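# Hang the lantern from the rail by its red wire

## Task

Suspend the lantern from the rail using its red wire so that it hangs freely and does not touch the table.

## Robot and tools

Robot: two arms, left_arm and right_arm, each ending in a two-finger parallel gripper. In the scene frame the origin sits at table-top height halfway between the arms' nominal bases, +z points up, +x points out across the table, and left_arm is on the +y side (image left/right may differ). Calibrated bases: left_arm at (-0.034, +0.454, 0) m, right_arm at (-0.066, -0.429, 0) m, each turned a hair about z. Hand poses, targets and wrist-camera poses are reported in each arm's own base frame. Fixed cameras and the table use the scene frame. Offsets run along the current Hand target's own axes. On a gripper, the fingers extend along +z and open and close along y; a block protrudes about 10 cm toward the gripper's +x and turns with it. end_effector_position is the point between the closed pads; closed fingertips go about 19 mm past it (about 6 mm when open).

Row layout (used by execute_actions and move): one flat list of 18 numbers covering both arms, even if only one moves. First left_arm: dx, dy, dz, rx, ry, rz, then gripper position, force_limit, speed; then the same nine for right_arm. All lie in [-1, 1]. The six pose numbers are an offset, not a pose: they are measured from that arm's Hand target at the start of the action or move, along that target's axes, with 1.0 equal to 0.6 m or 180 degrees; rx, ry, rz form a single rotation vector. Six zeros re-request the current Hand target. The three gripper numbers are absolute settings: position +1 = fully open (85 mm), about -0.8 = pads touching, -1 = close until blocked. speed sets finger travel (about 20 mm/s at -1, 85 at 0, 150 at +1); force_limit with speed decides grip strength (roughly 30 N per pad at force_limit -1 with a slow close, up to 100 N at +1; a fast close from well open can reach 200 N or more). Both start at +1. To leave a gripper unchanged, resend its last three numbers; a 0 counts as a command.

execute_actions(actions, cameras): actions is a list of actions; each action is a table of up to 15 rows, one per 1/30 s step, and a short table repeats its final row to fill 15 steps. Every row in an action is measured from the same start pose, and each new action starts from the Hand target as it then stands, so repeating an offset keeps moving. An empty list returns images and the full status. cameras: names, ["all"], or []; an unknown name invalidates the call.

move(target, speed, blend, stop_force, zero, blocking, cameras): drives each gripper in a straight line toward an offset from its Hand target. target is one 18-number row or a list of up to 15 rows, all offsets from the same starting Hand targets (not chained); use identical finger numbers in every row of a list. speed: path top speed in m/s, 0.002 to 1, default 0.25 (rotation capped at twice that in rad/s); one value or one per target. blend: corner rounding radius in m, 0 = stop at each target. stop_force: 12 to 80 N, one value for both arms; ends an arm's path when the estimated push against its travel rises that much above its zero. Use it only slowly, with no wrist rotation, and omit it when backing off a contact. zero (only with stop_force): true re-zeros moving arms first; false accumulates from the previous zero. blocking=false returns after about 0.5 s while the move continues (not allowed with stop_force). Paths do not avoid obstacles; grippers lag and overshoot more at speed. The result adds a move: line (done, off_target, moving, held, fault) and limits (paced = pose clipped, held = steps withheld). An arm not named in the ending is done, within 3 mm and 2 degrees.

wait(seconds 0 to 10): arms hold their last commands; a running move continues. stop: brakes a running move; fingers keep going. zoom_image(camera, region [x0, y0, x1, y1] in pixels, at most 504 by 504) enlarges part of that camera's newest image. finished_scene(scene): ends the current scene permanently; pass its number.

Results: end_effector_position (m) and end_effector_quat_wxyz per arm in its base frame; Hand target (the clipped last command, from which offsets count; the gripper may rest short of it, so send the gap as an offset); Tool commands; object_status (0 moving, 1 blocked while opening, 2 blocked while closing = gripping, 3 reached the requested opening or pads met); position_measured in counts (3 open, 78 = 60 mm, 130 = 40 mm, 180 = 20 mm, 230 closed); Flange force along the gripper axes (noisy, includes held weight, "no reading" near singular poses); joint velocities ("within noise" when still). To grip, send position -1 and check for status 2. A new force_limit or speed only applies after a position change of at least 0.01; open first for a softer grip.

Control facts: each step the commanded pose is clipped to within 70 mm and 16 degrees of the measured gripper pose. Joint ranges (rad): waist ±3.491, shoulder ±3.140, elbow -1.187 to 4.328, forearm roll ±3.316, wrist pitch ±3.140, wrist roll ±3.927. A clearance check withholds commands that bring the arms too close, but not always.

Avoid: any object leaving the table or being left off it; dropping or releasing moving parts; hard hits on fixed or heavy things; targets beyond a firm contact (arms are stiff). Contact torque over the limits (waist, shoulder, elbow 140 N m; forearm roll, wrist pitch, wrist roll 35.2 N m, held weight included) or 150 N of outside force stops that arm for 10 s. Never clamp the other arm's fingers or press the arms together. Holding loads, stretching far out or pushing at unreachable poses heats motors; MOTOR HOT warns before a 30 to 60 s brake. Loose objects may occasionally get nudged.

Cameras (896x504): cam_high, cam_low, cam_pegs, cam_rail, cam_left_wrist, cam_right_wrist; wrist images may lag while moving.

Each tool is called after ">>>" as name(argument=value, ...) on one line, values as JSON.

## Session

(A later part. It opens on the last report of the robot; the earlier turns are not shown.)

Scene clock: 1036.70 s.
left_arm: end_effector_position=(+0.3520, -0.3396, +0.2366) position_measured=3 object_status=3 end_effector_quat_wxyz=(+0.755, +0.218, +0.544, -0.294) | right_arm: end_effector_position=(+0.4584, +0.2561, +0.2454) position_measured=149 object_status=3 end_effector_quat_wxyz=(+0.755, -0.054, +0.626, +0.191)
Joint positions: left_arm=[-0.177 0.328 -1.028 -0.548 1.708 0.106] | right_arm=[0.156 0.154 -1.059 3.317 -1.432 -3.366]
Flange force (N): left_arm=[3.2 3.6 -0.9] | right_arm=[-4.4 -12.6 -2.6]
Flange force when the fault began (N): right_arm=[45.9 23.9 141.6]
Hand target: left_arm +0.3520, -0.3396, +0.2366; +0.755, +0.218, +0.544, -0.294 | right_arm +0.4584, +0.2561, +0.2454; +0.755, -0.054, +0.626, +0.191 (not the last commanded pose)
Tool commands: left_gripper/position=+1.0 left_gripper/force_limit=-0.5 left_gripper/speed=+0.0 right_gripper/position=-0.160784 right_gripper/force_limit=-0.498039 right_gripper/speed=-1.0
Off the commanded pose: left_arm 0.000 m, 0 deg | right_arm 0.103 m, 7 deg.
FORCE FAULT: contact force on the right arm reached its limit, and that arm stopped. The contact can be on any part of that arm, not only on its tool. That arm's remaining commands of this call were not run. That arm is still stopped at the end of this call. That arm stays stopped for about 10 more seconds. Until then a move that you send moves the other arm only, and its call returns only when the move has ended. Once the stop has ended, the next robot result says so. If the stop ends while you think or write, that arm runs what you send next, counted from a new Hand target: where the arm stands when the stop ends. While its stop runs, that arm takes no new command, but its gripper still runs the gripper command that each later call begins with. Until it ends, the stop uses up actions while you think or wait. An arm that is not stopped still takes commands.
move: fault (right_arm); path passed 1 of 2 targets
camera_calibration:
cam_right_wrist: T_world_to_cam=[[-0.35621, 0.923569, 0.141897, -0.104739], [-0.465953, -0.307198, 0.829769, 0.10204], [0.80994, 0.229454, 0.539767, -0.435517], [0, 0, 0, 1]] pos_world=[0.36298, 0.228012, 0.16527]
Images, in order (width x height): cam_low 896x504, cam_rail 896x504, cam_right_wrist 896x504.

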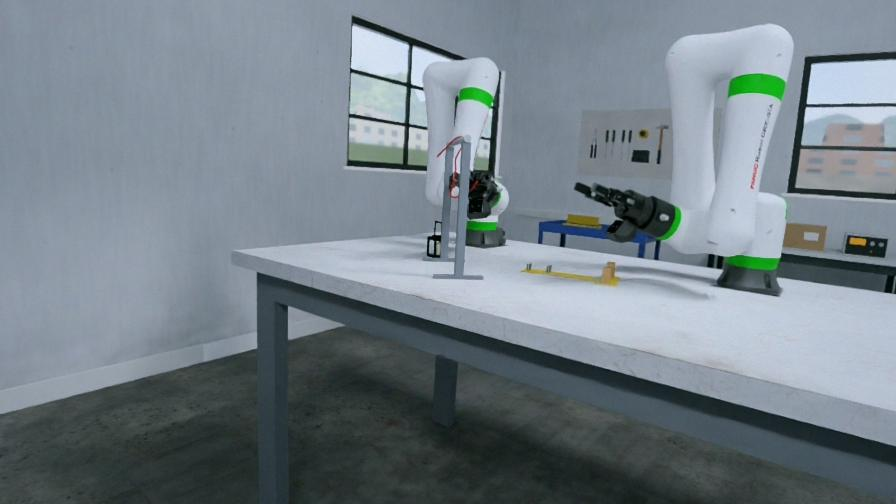

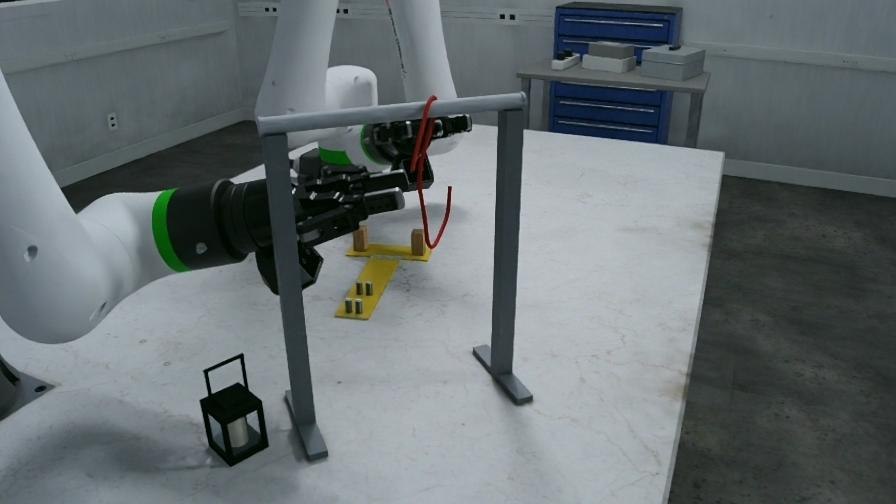

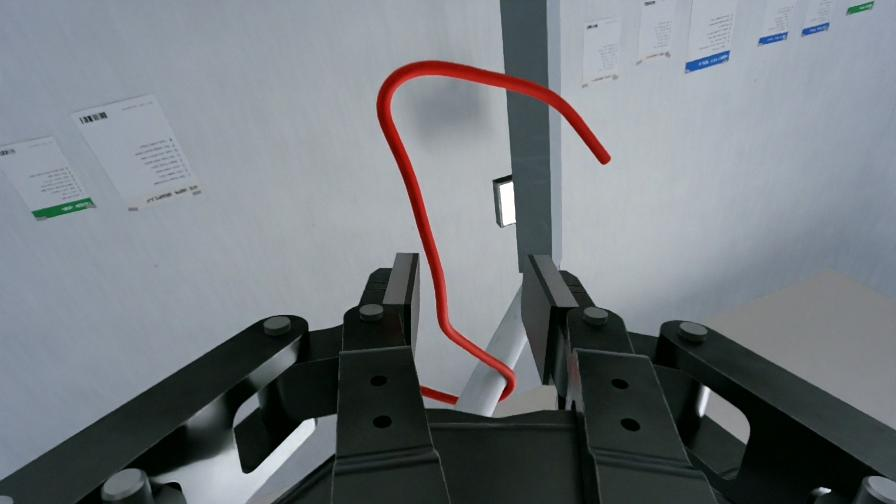

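>>> wait(seconds=10, cameras=["cam_high","cam_rail","cam_pegs"])

>>> zoom_image(camera="cam_high", region=[340, 80, 500, 220])

>>> zoom_image(camera="cam_rail", region=[150, 150, 450, 350])

Scene clock: 1057.97 s.
left_arm: end_effector_position=(+0.3520, -0.3396, +0.2366) position_measured=3 object_status=3 end_effector_quat_wxyz=(+0.755, +0.218, +0.544, -0.294) | right_arm: end_effector_position=(+0.4584, +0.2561, +0.2454) position_measured=149 object_status=3 end_effector_quat_wxyz=(+0.755, -0.054, +0.626, +0.191)
Joint positions: left_arm=[-0.177 0.328 -1.028 -0.548 1.708 0.106] | right_arm=[0.156 0.154 -1.059 3.317 -1.432 -3.366]
Flange force (N): left_arm=[2.5 3.3 -0.6] | right_arm=[-5.0 -12.7 -2.8]
Hand target: left_arm +0.3520, -0.3396, +0.2366; +0.755, +0.218, +0.544, -0.294 | right_arm +0.4584, +0.2561, +0.2454; +0.755, -0.054, +0.626, +0.191 (not the last commanded pose)
Tool commands: left_gripper/position=+1.0 left_gripper/force_limit=-0.5 left_gripper/speed=+0.0 right_gripper/position=-0.160784 right_gripper/force_limit=-0.498039 right_gripper/speed=-1.0
Off the commanded pose: left_arm 0.000 m, 0 deg | right_arm 0.103 m, 7 deg.
FORCE FAULT, CONTINUED: the right arm's stop, for the force fault that an earlier result reported, is over. The rest of the stop counts as 20 of the actions that you can send in this scene. During its stop the right arm's controller moved it back a little. That arm's target is now where it stood when the stop ended, not its last command. That arm accepts commands again.
wait: 10.00 s; at rest from the start
Images, in order (width x height): cam_high 896x504, cam_pegs 896x504, cam_rail 896x504.

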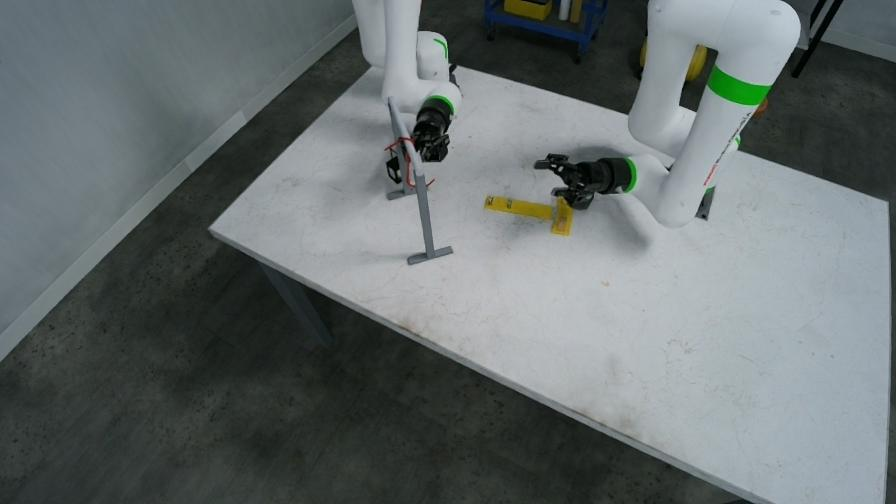

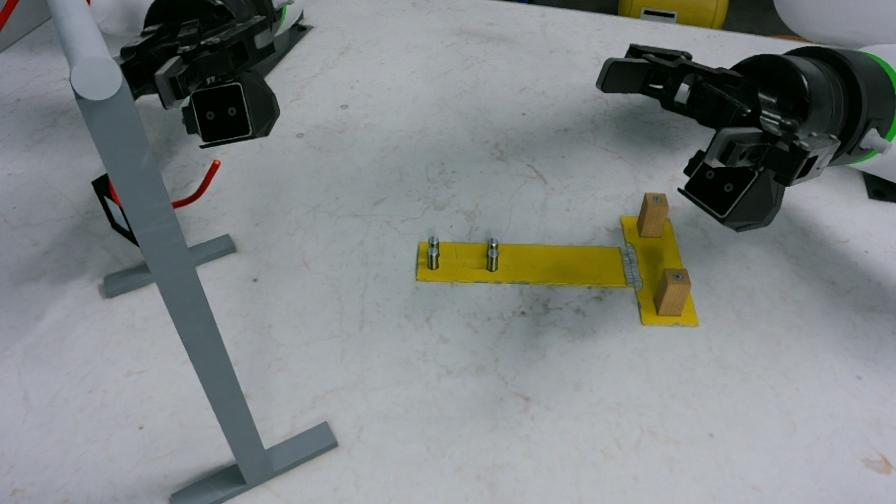

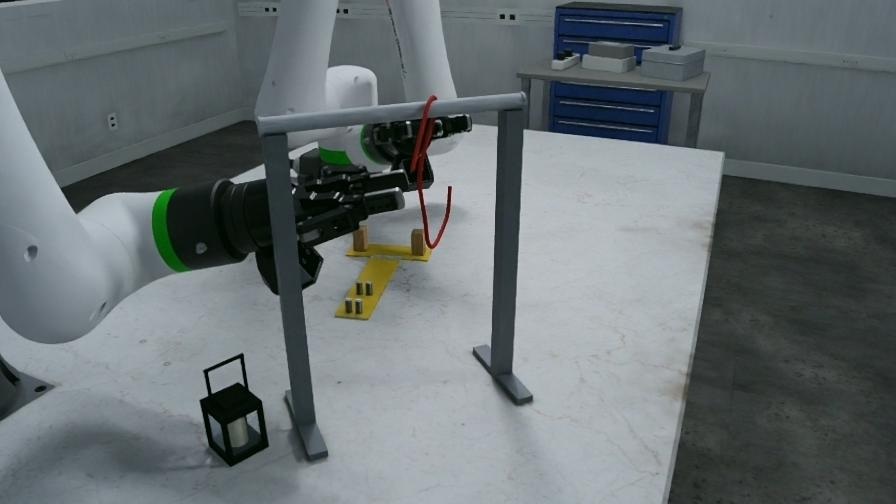

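Scaled by 3.150.

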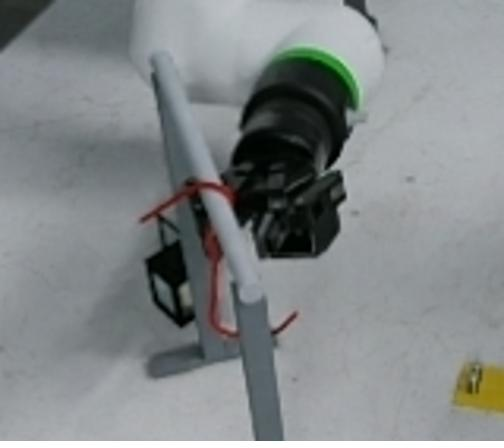

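Scaled by 1.680.

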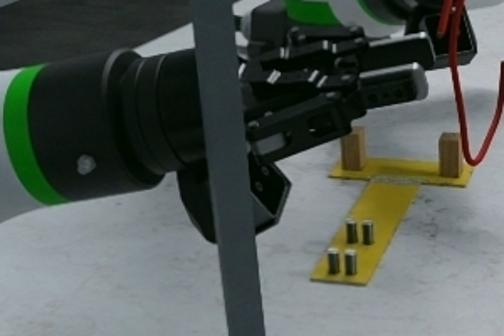

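>>> move(target=[[0,0,0,0,0,0,1,-0.5,0,0.0033,0.1135,-0.0702,0,0,0,-0.16,-0.5,-1]], speed=0.06, cameras=["cam_rail","cam_right_wrist"])

>>> zoom_image(camera="cam_rail", region=[280, 40, 580, 250])

Scene clock: 1104.63 s.
left_arm: end_effector_position=(+0.3520, -0.3396, +0.2366) position_measured=3 object_status=3 end_effector_quat_wxyz=(+0.755, +0.218, +0.544, -0.294) | right_arm: end_effector_position=(+0.3956, +0.3058, +0.2453) position_measured=149 object_status=3 end_effector_quat_wxyz=(+0.755, -0.054, +0.626, +0.191)
Joint positions: left_arm=[-0.177 0.328 -1.028 -0.548 1.708 0.106] | right_arm=[0.507 0.157 -1.159 2.972 -1.534 -3.26]
Flange force (N): left_arm=[1.9 3.2 -0.3] | right_arm=[-4.5 -16.3 2.7]
Hand target: left_arm +0.3520, -0.3396, +0.2366; +0.755, +0.218, +0.544, -0.294 | right_arm +0.3956, +0.3058, +0.2453; +0.755, -0.054, +0.626, +0.191
Off the commanded pose: left_arm 0.000 m, 0 deg | right_arm 0.000 m, 0 deg.
move: done
camera_calibration:
cam_right_wrist: T_world_to_cam=[[-0.35621, 0.923569, 0.141897, -0.173089], [-0.465953, -0.307198, 0.829769, 0.0881601], [0.80994, 0.229454, 0.539767, -0.396026], [0, 0, 0, 1]] pos_world=[0.30018, 0.277812, 0.16517]
Images, in order (width x height): cam_rail 896x504, cam_right_wrist 896x504.

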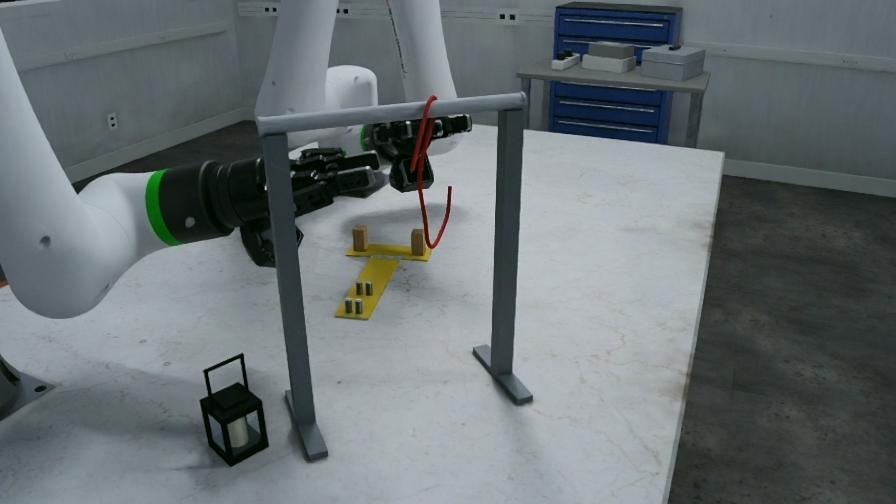

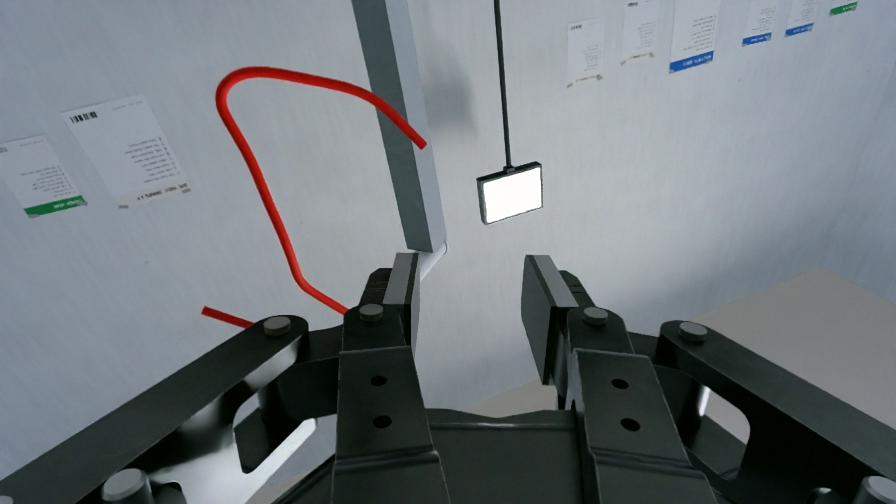

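Scaled by 1.680.

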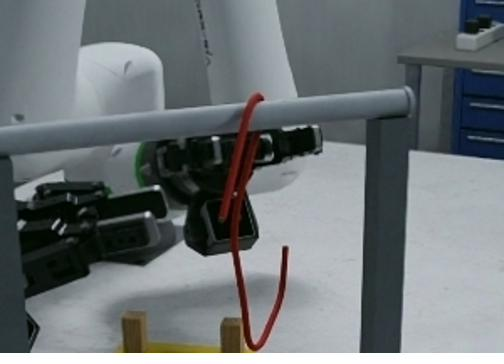

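>>> move(target=[[0,0,0,0,0,0,1,-0.5,0,-0.2078,0.0255,-0.221,-0.177,-0.135,-0.485,0.5,-0.5,0]], speed=0.4, cameras=["cam_high"])

Scene clock: 1112.67 s.
left_arm: end_effector_position=(+0.3520, -0.3396, +0.2366) position_measured=3 object_status=3 end_effector_quat_wxyz=(+0.755, +0.218, +0.544, -0.294) | right_arm: end_effector_position=(+0.2502, +0.2514, +0.3394) position_measured=66 object_status=3 end_effector_quat_wxyz=(+0.859, -0.271, +0.229, -0.369)
Joint positions: left_arm=[-0.177 0.328 -1.028 -0.548 1.708 0.106] | right_arm=[0.341 0.625 -1.19 3.317 -2.657 -1.804]
Flange force (N): left_arm=[1.9 3.3 -0.3] | right_arm=no reading
Hand target: left_arm +0.3520, -0.3396, +0.2366; +0.755, +0.218, +0.544, -0.294 | right_arm +0.2497, +0.2500, +0.3400; +0.831, -0.398, +0.220, -0.320
Off the commanded pose: left_arm 0.000 m, 0 deg | right_arm 0.002 m, 45 deg; orientation clipped.
joint sent to its limit (right arm) — joint 3 (elbow), lower limit, where the elbow is as bent as it goes; joint 4 (forearm roll), upper limit. The joint targets are off in orientation, not in position.
move: off_target (right_arm); limits=paced
Images, in order (width x height): cam_high 896x504.

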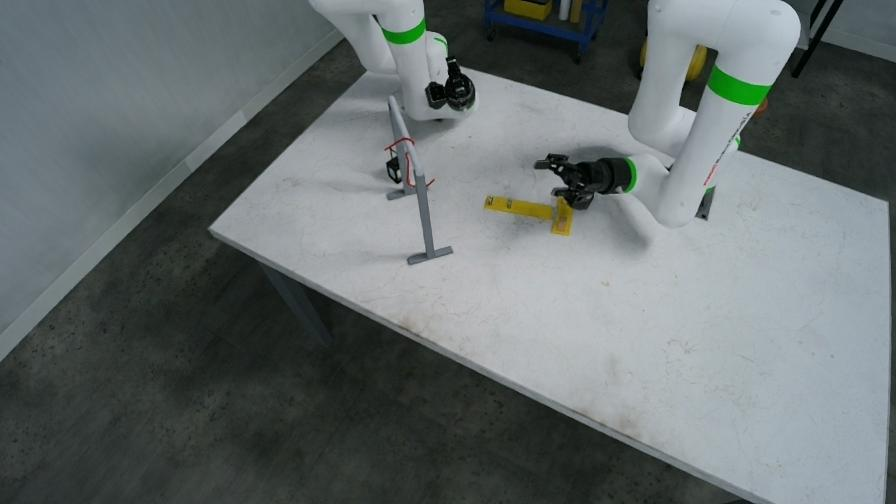

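>>> move(target=[[0,0,0,0,0,0,1,-0.5,0,0.0941,0.1305,0.168,-0.189,0.0097,-0.527,0.5,-0.5,0]], speed=0.4, cameras=["cam_high","cam_right_wrist"])

Scene clock: 1125.17 s.
left_arm: end_effector_position=(+0.3520, -0.3396, +0.2366) position_measured=3 object_status=3 end_effector_quat_wxyz=(+0.755, +0.218, +0.544, -0.294) | right_arm: end_effector_position=(+0.3796, +0.3000, +0.3298) position_measured=66 object_status=3 end_effector_quat_wxyz=(-0.191, +0.626, +0.054, +0.754)
Joint positions: left_arm=[-0.177 0.328 -1.028 -0.548 1.708 0.106] | right_arm=[0.526 -0.284 -1.166 2.932 -1.108 -0.026]
Flange force (N): left_arm=[3.2 3.0 -0.6] | right_arm=no reading
Hand target: left_arm +0.3520, -0.3396, +0.2366; +0.755, +0.218, +0.544, -0.294 | right_arm +0.3796, +0.3000, +0.3298; -0.191, +0.626, +0.054, +0.754
Off the commanded pose: left_arm 0.000 m, 0 deg | right_arm 0.000 m, 0 deg.
move: done
camera_calibration:
cam_right_wrist: T_world_to_cam=[[0.349818, -0.925788, -0.143335, 0.19546], [-0.186456, 0.0811359, -0.979107, 0.382764], [0.918075, 0.369235, -0.144236, -0.284708], [0, 0, 0, 1]] pos_world=[0.264377, 0.255023, 0.361718]
Images, in order (width x height): cam_high 896x504, cam_right_wrist 896x504.

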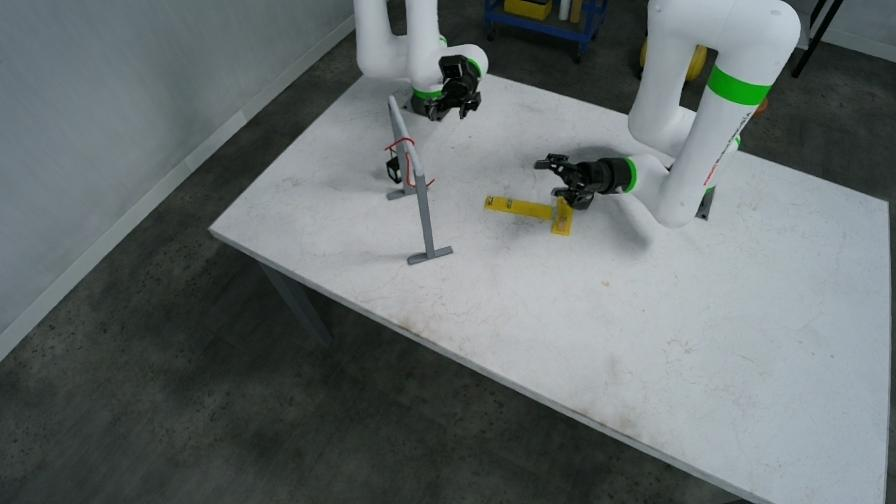

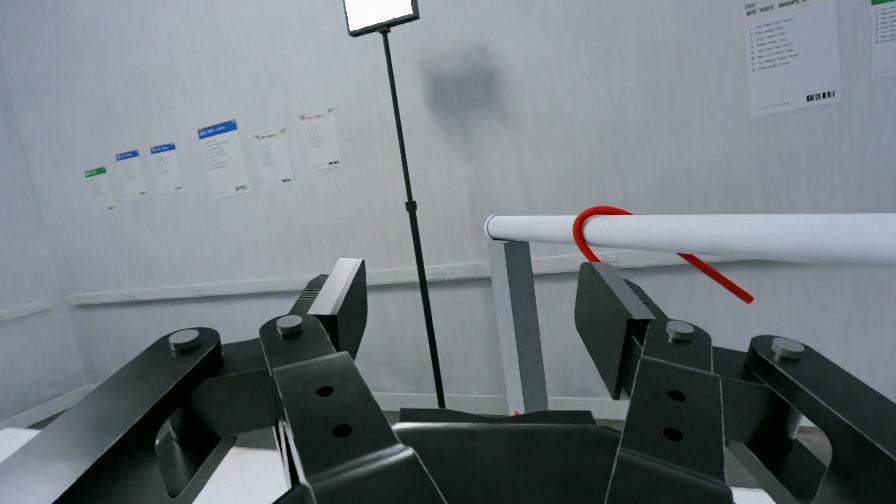

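>>> move(target=[[0,0,0,0,0,0,1,-0.5,0,0.1777,0.2345,-0.2432,0.083,-0.1078,-0.0346,0.7,-0.5,0],[0,0,0,0,0,0,1,-0.5,0,-0.1645,0.5483,-0.4192,0.1658,-0.2155,-0.0691,0.7,-0.5,0]], speed=0.3, blend=0.05, cameras=["cam_high","cam_right_wrist","cam_rail"])

Scene clock: 1137.77 s.
left_arm: end_effector_position=(+0.3520, -0.3396, +0.2366) position_measured=3 object_status=3 end_effector_quat_wxyz=(+0.755, +0.218, +0.544, -0.294) | right_arm: end_effector_position=(+0.2786, -0.0619, +0.1297) position_measured=41 object_status=3 end_effector_quat_wxyz=(-0.233, +0.759, +0.367, +0.484)
Joint positions: left_arm=[-0.177 0.328 -1.028 -0.548 1.708 0.106] | right_arm=[-1.592 0.001 -1.033 2.562 1.576 2.829]
Flange force (N): left_arm=[1.7 3.0 0.0] | right_arm=[-2.6 -12.1 -8.0]
Hand target: left_arm +0.3520, -0.3396, +0.2366; +0.755, +0.218, +0.544, -0.294 | right_arm +0.2786, -0.0619, +0.1297; -0.233, +0.759, +0.367, +0.484
Off the commanded pose: left_arm 0.000 m, 0 deg | right_arm 0.000 m, 0 deg.
move: done; limits=paced
camera_calibration:
cam_right_wrist: T_world_to_cam=[[0.785346, -0.618836, 0.0165379, -0.256021], [-0.433841, -0.569239, -0.69839, 0.18955], [0.441602, 0.541303, -0.715527, 0.130288], [0, 0, 0, 1]] pos_world=[0.225764, -0.121061, 0.229839]
Images, in order (width x height): cam_high 896x504, cam_rail 896x504, cam_right_wrist 896x504.

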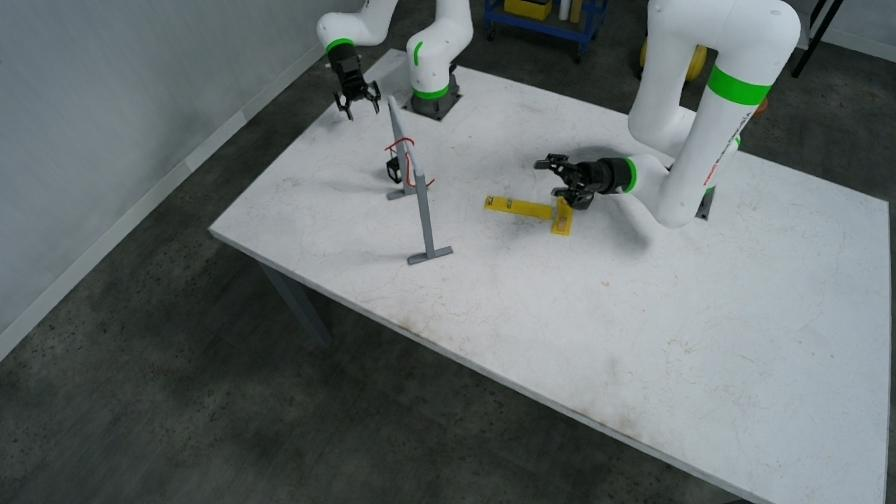

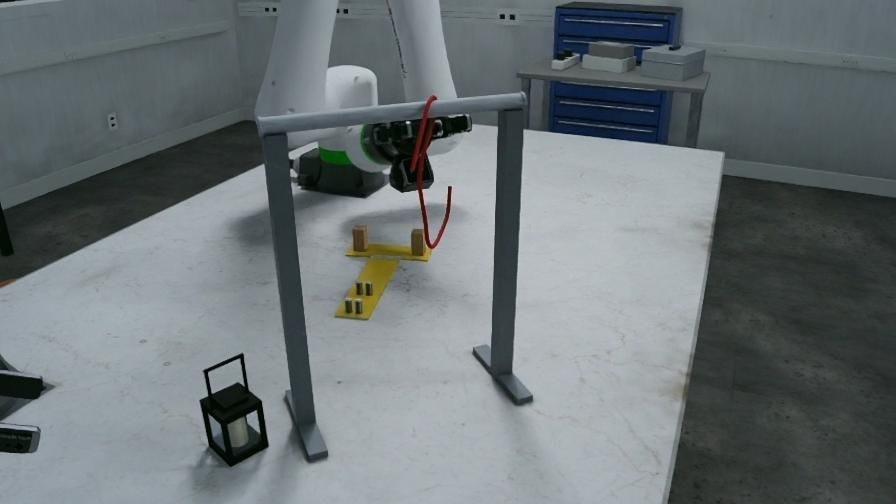

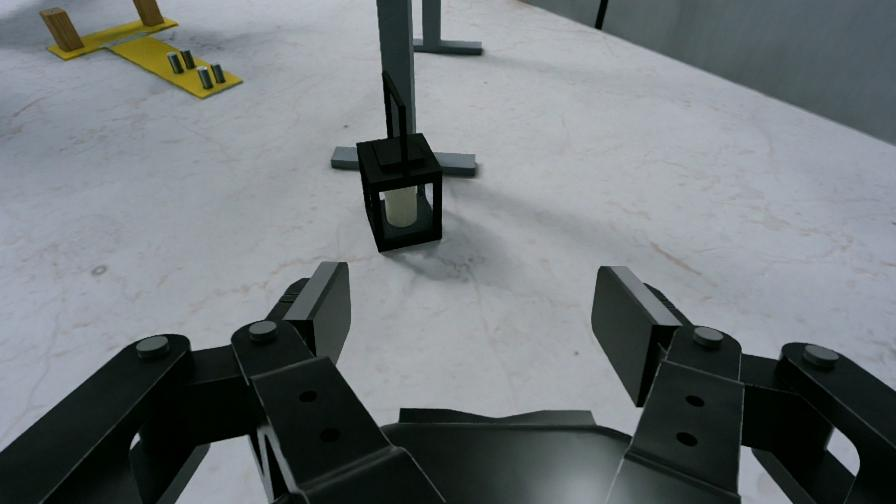

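>>> move(target=[[0,0,0,0,0,0,1,-0.5,0,-0.0248,-0.0272,0.1983,0.072,0,-0.0336,0.7,-0.5,0]], speed=0.15, cameras=["cam_right_wrist","cam_rail"])

Scene clock: 1152.37 s.
left_arm: end_effector_position=(+0.3520, -0.3396, +0.2366) position_measured=3 object_status=3 end_effector_quat_wxyz=(+0.755, +0.218, +0.544, -0.294) | right_arm: end_effector_position=(+0.3289, +0.0277, +0.0659) position_measured=41 object_status=3 end_effector_quat_wxyz=(-0.292, +0.708, +0.459, +0.451)
Joint positions: left_arm=[-0.177 0.328 -1.028 -0.548 1.708 0.106] | right_arm=[-1.117 0.224 -1.064 2.342 1.325 2.919]
Flange force (N): left_arm=[2.0 3.5 -0.2] | right_arm=[-2.8 -10.6 -11.1]
Hand target: left_arm +0.3520, -0.3396, +0.2366; +0.755, +0.218, +0.544, -0.294 | right_arm +0.3289, +0.0277, +0.0659; -0.292, +0.708, +0.459, +0.451
Off the commanded pose: left_arm 0.000 m, 0 deg | right_arm 0.000 m, 0 deg.
move: done
camera_calibration:
cam_right_wrist: T_world_to_cam=[[0.913873, -0.405666, 0.016479, -0.287203], [-0.279905, -0.658924, -0.698193, 0.169667], [0.294091, 0.633447, -0.71572, 0.0598633], [0, 0, 0, 1]] pos_world=[0.292353, -0.0426311, 0.166039]
Images, in order (width x height): cam_rail 896x504, cam_right_wrist 896x504.

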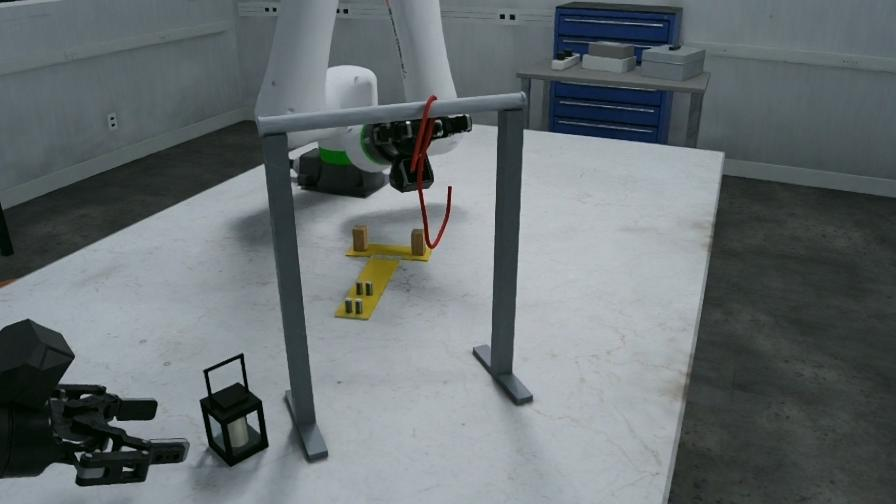

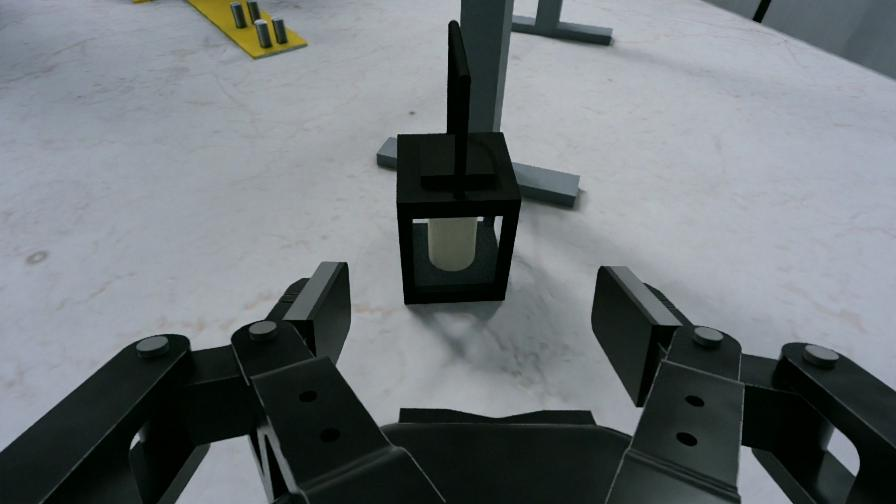

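>>> move(target=[[0,0,0,0,0,0,1,-0.5,0,0,-0.005,0.1333,0,0,0,0.7,-0.5,0]], speed=0.06, cameras=["cam_right_wrist","cam_rail"])

>>> zoom_image(camera="cam_rail", region=[80, 320, 340, 500])

Scene clock: 1158.67 s.
left_arm: end_effector_position=(+0.3520, -0.3396, +0.2366) position_measured=3 object_status=3 end_effector_quat_wxyz=(+0.755, +0.218, +0.544, -0.294) | right_arm: end_effector_position=(+0.3558, +0.0951, +0.0320) position_measured=41 object_status=3 end_effector_quat_wxyz=(-0.292, +0.708, +0.459, +0.451)
Joint positions: left_arm=[-0.177 0.328 -1.028 -0.548 1.708 0.106] | right_arm=[-0.771 0.291 -1.165 1.968 1.176 3.026]
Flange force (N): left_arm=[2.4 3.3 -0.4] | right_arm=[-3.2 -6.8 -16.3]
Hand target: left_arm +0.3520, -0.3396, +0.2366; +0.755, +0.218, +0.544, -0.294 | right_arm +0.3558, +0.0951, +0.0320; -0.292, +0.708, +0.459, +0.451
Off the commanded pose: left_arm 0.000 m, 0 deg | right_arm 0.000 m, 0 deg.
move: done
camera_calibration:
cam_right_wrist: T_world_to_cam=[[0.913899, -0.405606, 0.0165427, -0.283906], [-0.279821, -0.658961, -0.698191, 0.197983], [0.294091, 0.633447, -0.71572, -0.0149333], [0, 0, 0, 1]] pos_world=[0.319253, 0.024769, 0.132239]
Images, in order (width x height): cam_rail 896x504, cam_right_wrist 896x504.

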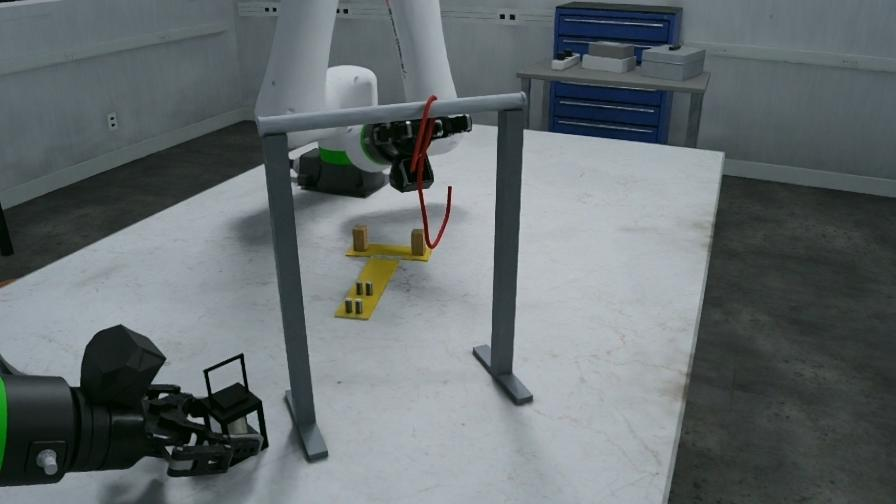

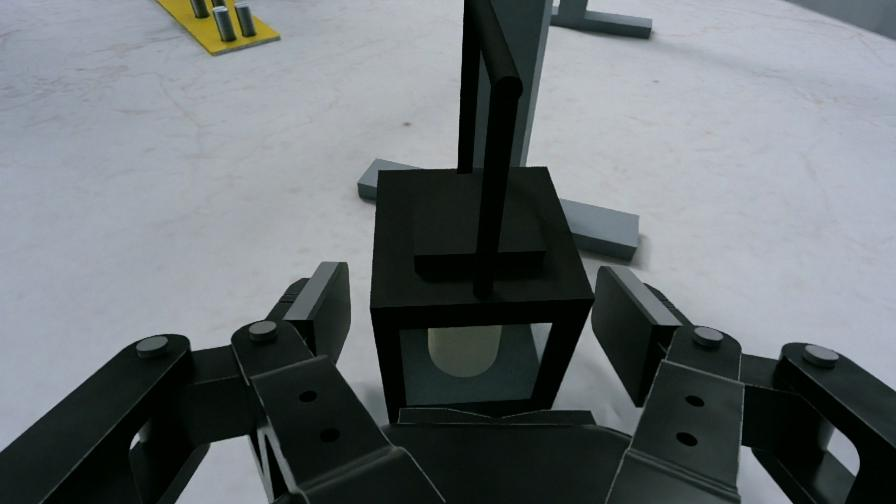

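Scaled by 1.938.

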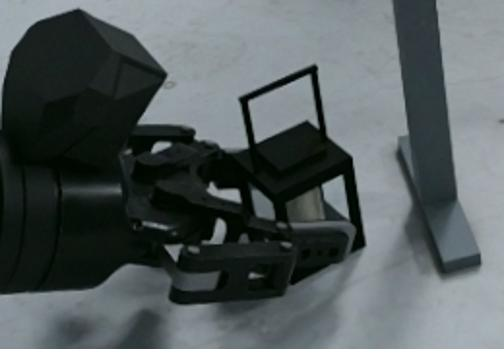

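>>> move(target=[[0,0,0,0,0,0,1,-0.5,0,0,0.002,0,0,0,0,-1,-1,-1]], speed=0.03)

>>> wait(seconds=0.7, cameras=["cam_right_wrist"])

Scene clock: 1162.97 s.
left_arm: end_effector_position=(+0.3520, -0.3396, +0.2366) position_measured=3 object_status=3 end_effector_quat_wxyz=(+0.755, +0.218, +0.544, -0.294) | right_arm: end_effector_position=(+0.3569, +0.0946, +0.0320) position_measured=118 object_status=0 end_effector_quat_wxyz=(-0.292, +0.708, +0.459, +0.451)
Joint positions: left_arm=[-0.177 0.328 -1.028 -0.548 1.708 0.106] | right_arm=[-0.769 0.293 -1.162 1.966 1.176 3.025]
Flange force (N): left_arm=[3.0 2.7 -0.6] | right_arm=[0.1 -6.2 -19.1]
Hand target: left_arm +0.3520, -0.3396, +0.2366; +0.755, +0.218, +0.544, -0.294 | right_arm +0.3569, +0.0946, +0.0320; -0.292, +0.708, +0.459, +0.451
Off the commanded pose: left_arm 0.000 m, 0 deg | right_arm 0.000 m, 0 deg.
move: done

Scene clock: 1163.67 s.
left_arm: end_effector_position=(+0.3520, -0.3396, +0.2366) position_measured=3 object_status=3 end_effector_quat_wxyz=(+0.755, +0.218, +0.544, -0.294) | right_arm: end_effector_position=(+0.3569, +0.0946, +0.0320) position_measured=118 object_status=2 end_effector_quat_wxyz=(-0.292, +0.708, +0.459, +0.451)
Joint positions: left_arm=[-0.177 0.328 -1.028 -0.548 1.708 0.106] | right_arm=[-0.769 0.293 -1.162 1.966 1.176 3.025]
Flange force (N): left_arm=[2.3 2.8 -0.3] | right_arm=[0.4 -6.3 -18.4]
Hand target: left_arm +0.3520, -0.3396, +0.2366; +0.755, +0.218, +0.544, -0.294 | right_arm +0.3569, +0.0946, +0.0320; -0.292, +0.708, +0.459, +0.451
Tool commands: left_gripper/position=+1.0 left_gripper/force_limit=-0.5 left_gripper/speed=+0.0 right_gripper/position=-1.0 right_gripper/force_limit=-1.0 right_gripper/speed=-1.0
Off the commanded pose: left_arm 0.000 m, 0 deg | right_arm 0.000 m, 0 deg.
wait: 0.70 s; at rest by 0.17 s
camera_calibration:
cam_right_wrist: T_world_to_cam=[[0.913898, -0.405609, 0.0164854, -0.285106], [-0.27982, -0.658858, -0.698289, 0.197972], [0.294094, 0.633552, -0.715626, -0.0149564], [0, 0, 0, 1]] pos_world=[0.320353, 0.0242695, 0.132238]
Images, in order (width x height): cam_right_wrist 896x504.

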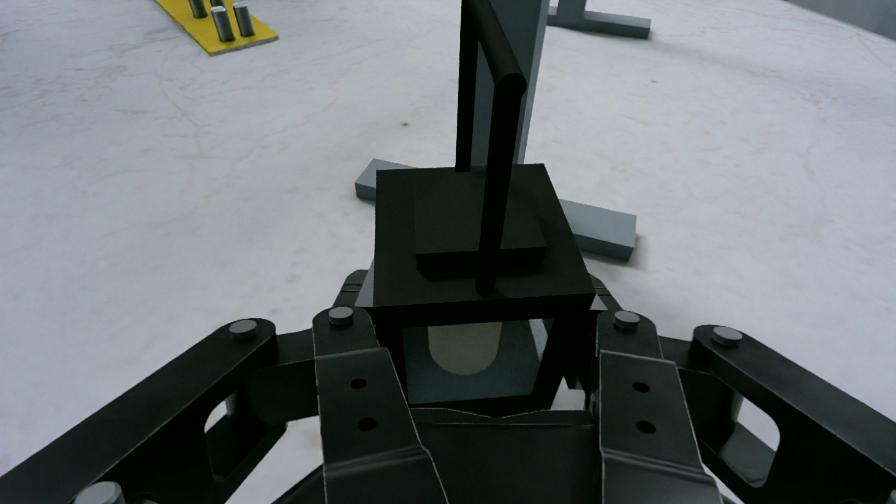

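>>> move(target=[[0,0,0,0,0,0,1,-0.5,0,0.0423,0,-0.0198,0,0,0,-1,-1,-1],[0,0,0,0,0,0,1,-0.5,0,0.0758,0.0023,-0.1848,0,0,0,-1,-1,-1],[0,0,0,0,0,0,1,-0.5,0,0.5672,0.0033,-0.3942,0,0,0,-1,-1,-1]], speed=[0.06,0.12,0.2], blend=[0.005,0.03,0], cameras=["cam_right_wrist","cam_high"])

Scene clock: 1209.80 s.
left_arm: end_effector_position=(+0.3520, -0.3396, +0.2366) position_measured=3 object_status=3 end_effector_quat_wxyz=(+0.755, +0.218, +0.544, -0.294) | right_arm: end_effector_position=(+0.3296, +0.0298, +0.4405) position_measured=118 object_status=2 end_effector_quat_wxyz=(-0.292, +0.708, +0.459, +0.451)
Joint positions: left_arm=[-0.177 0.328 -1.028 -0.548 1.708 0.106] | right_arm=[-1.069 -0.347 -0.58 2.211 2.02 2.105]
Flange force (N): left_arm=[2.8 2.9 -0.1] | right_arm=[-5.9 -5.3 -7.6]
Hand target: left_arm +0.3520, -0.3396, +0.2366; +0.755, +0.218, +0.544, -0.294 | right_arm +0.3296, +0.0298, +0.4405; -0.292, +0.708, +0.459, +0.451
Off the commanded pose: left_arm 0.000 m, 0 deg | right_arm 0.000 m, 0 deg.
move: done
camera_calibration:
cam_right_wrist: T_world_to_cam=[[0.913899, -0.405606, 0.0165427, -0.293204], [-0.279821, -0.658961, -0.698191, 0.432763], [0.294091, 0.633447, -0.71572, 0.326436], [0, 0, 0, 1]] pos_world=[0.293053, -0.040531, 0.540639]
Images, in order (width x height): cam_high 896x504, cam_right_wrist 896x504.

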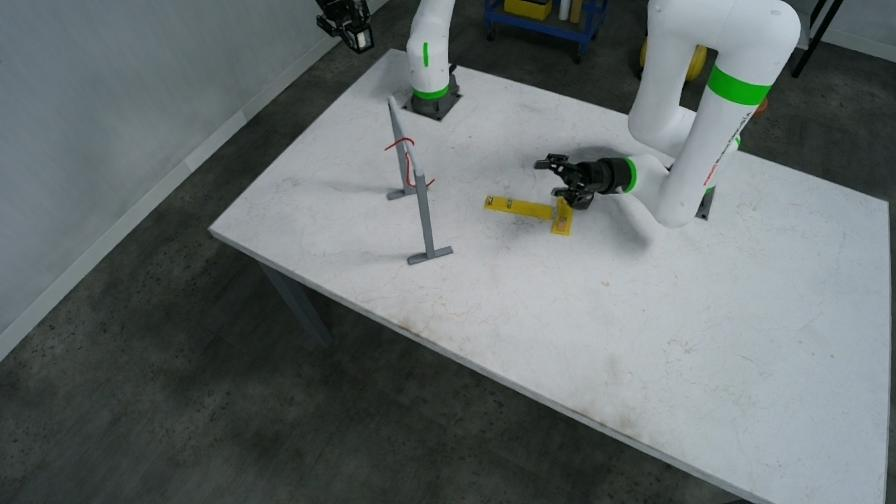

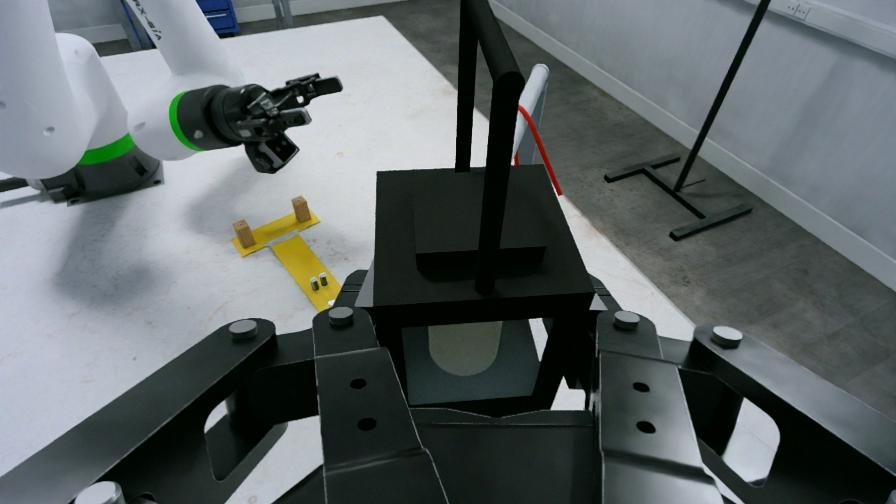

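>>> move(target=[[0,0,0,0,0,0,1,-0.5,0,0.1507,0.0215,0.2835,-0.141,0,0.066,-1,-1,-1],[0,0,0,0,0,0,1,-0.5,0,0.2687,-0.01,0.5758,-0.282,0,0.132,-1,-1,-1]], speed=0.2, blend=[0.04,0], cameras=["cam_right_wrist","cam_high","cam_rail","cam_low"])

>>> zoom_image(camera="cam_rail", region=[260, 0, 560, 250])

>>> zoom_image(camera="cam_low", region=[400, 50, 580, 220])

>>> zoom_image(camera="cam_high", region=[340, 60, 500, 220])

Scene clock: 1218.77 s.
left_arm: end_effector_position=(+0.3520, -0.3396, +0.2366) position_measured=3 object_status=3 end_effector_quat_wxyz=(+0.755, +0.218, +0.544, -0.294) | right_arm: end_effector_position=(+0.4802, +0.3796, +0.4404) position_measured=118 object_status=2 end_effector_quat_wxyz=(-0.129, +0.846, +0.128, +0.501)
Joint positions: left_arm=[-0.177 0.328 -1.028 -0.548 1.708 0.106] | right_arm=[0.506 -0.25 -0.19 3.317 0.554 -0.3]
Flange force (N): left_arm=[3.2 2.9 -0.2] | right_arm=no reading
Hand target: left_arm +0.3520, -0.3396, +0.2366; +0.755, +0.218, +0.544, -0.294 | right_arm +0.4798, +0.3802, +0.4403; -0.046, +0.840, +0.072, +0.535
Off the commanded pose: left_arm 0.000 m, 0 deg | right_arm 0.001 m, 12 deg.
joint sent to its limit (right arm) — joint 4 (forearm roll), upper limit. The joint targets are off in orientation, not in position.
move: off_target (right_arm)
camera_calibration:
cam_right_wrist: T_world_to_cam=[[0.349429, -0.933916, -0.0754968, 0.223293], [-0.719005, -0.215608, -0.660716, 0.731437], [0.600775, 0.285156, -0.74683, 0.0591336], [0, 0, 0, 1]] pos_world=[0.412355, 0.349378, 0.544292]
Images, in order (width x height): cam_high 896x504, cam_low 896x504, cam_rail 896x504, cam_right_wrist 896x504.

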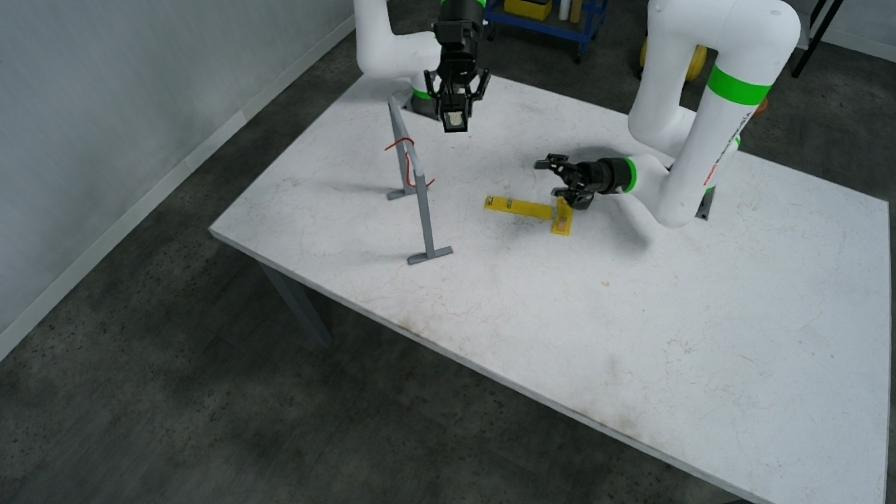

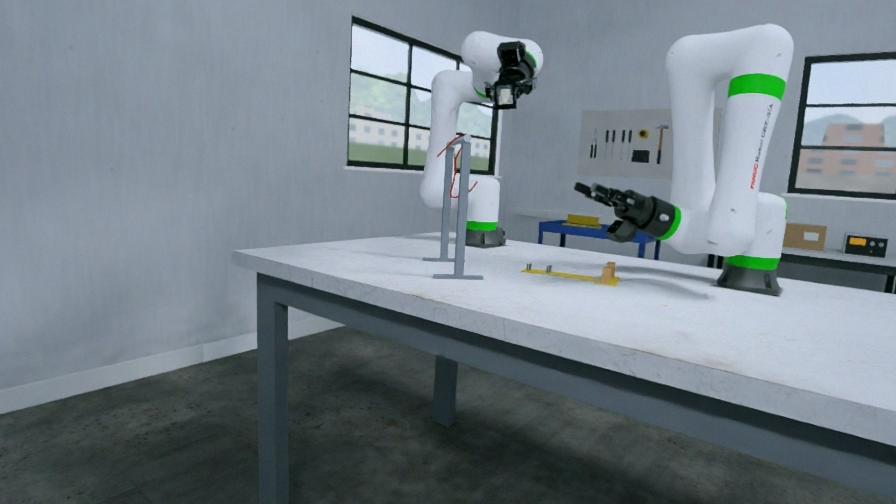

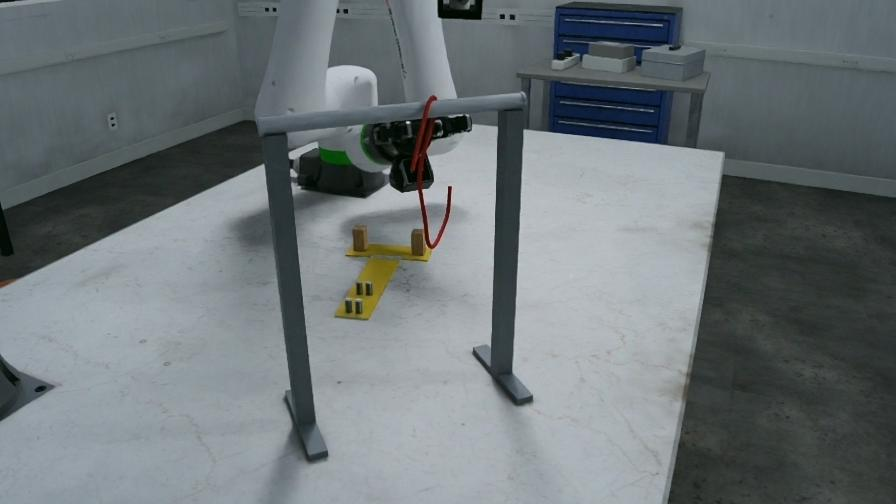

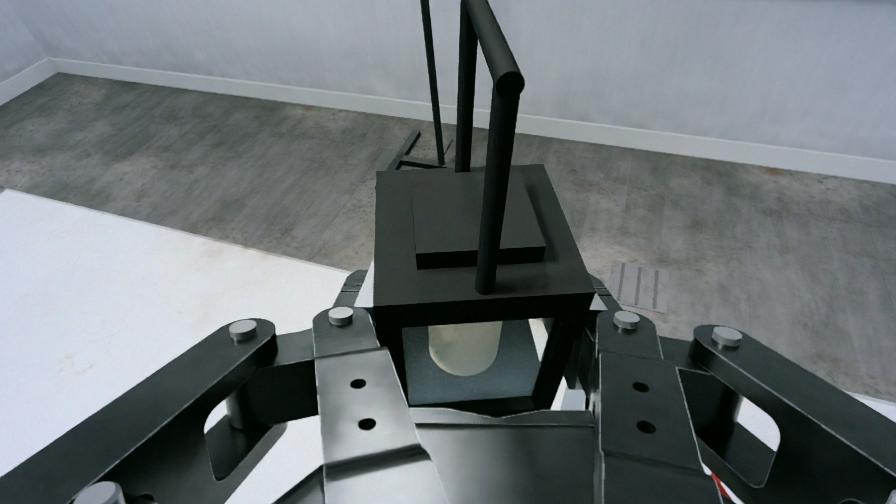

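Scaled by 1.680.

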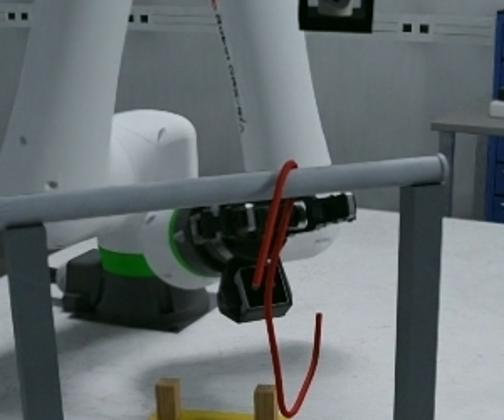

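Scaled by 2.800.

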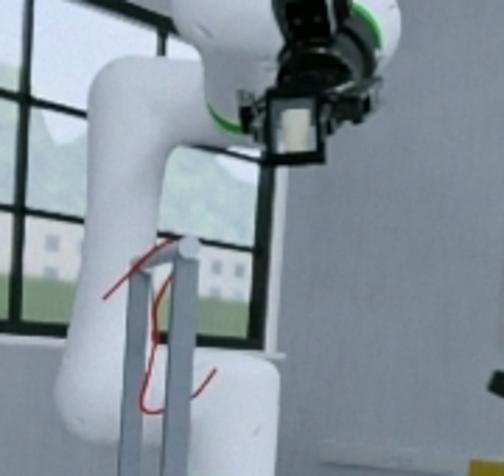

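Scaled by 3.150.

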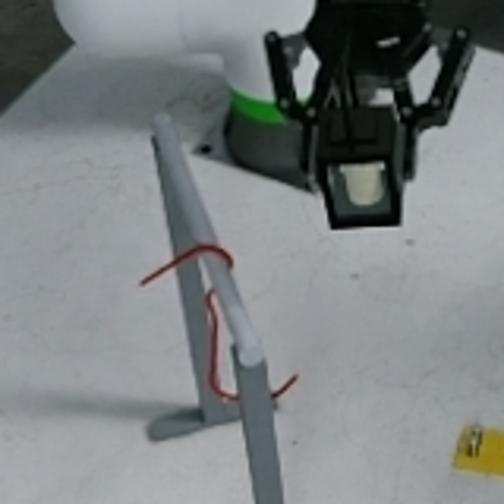

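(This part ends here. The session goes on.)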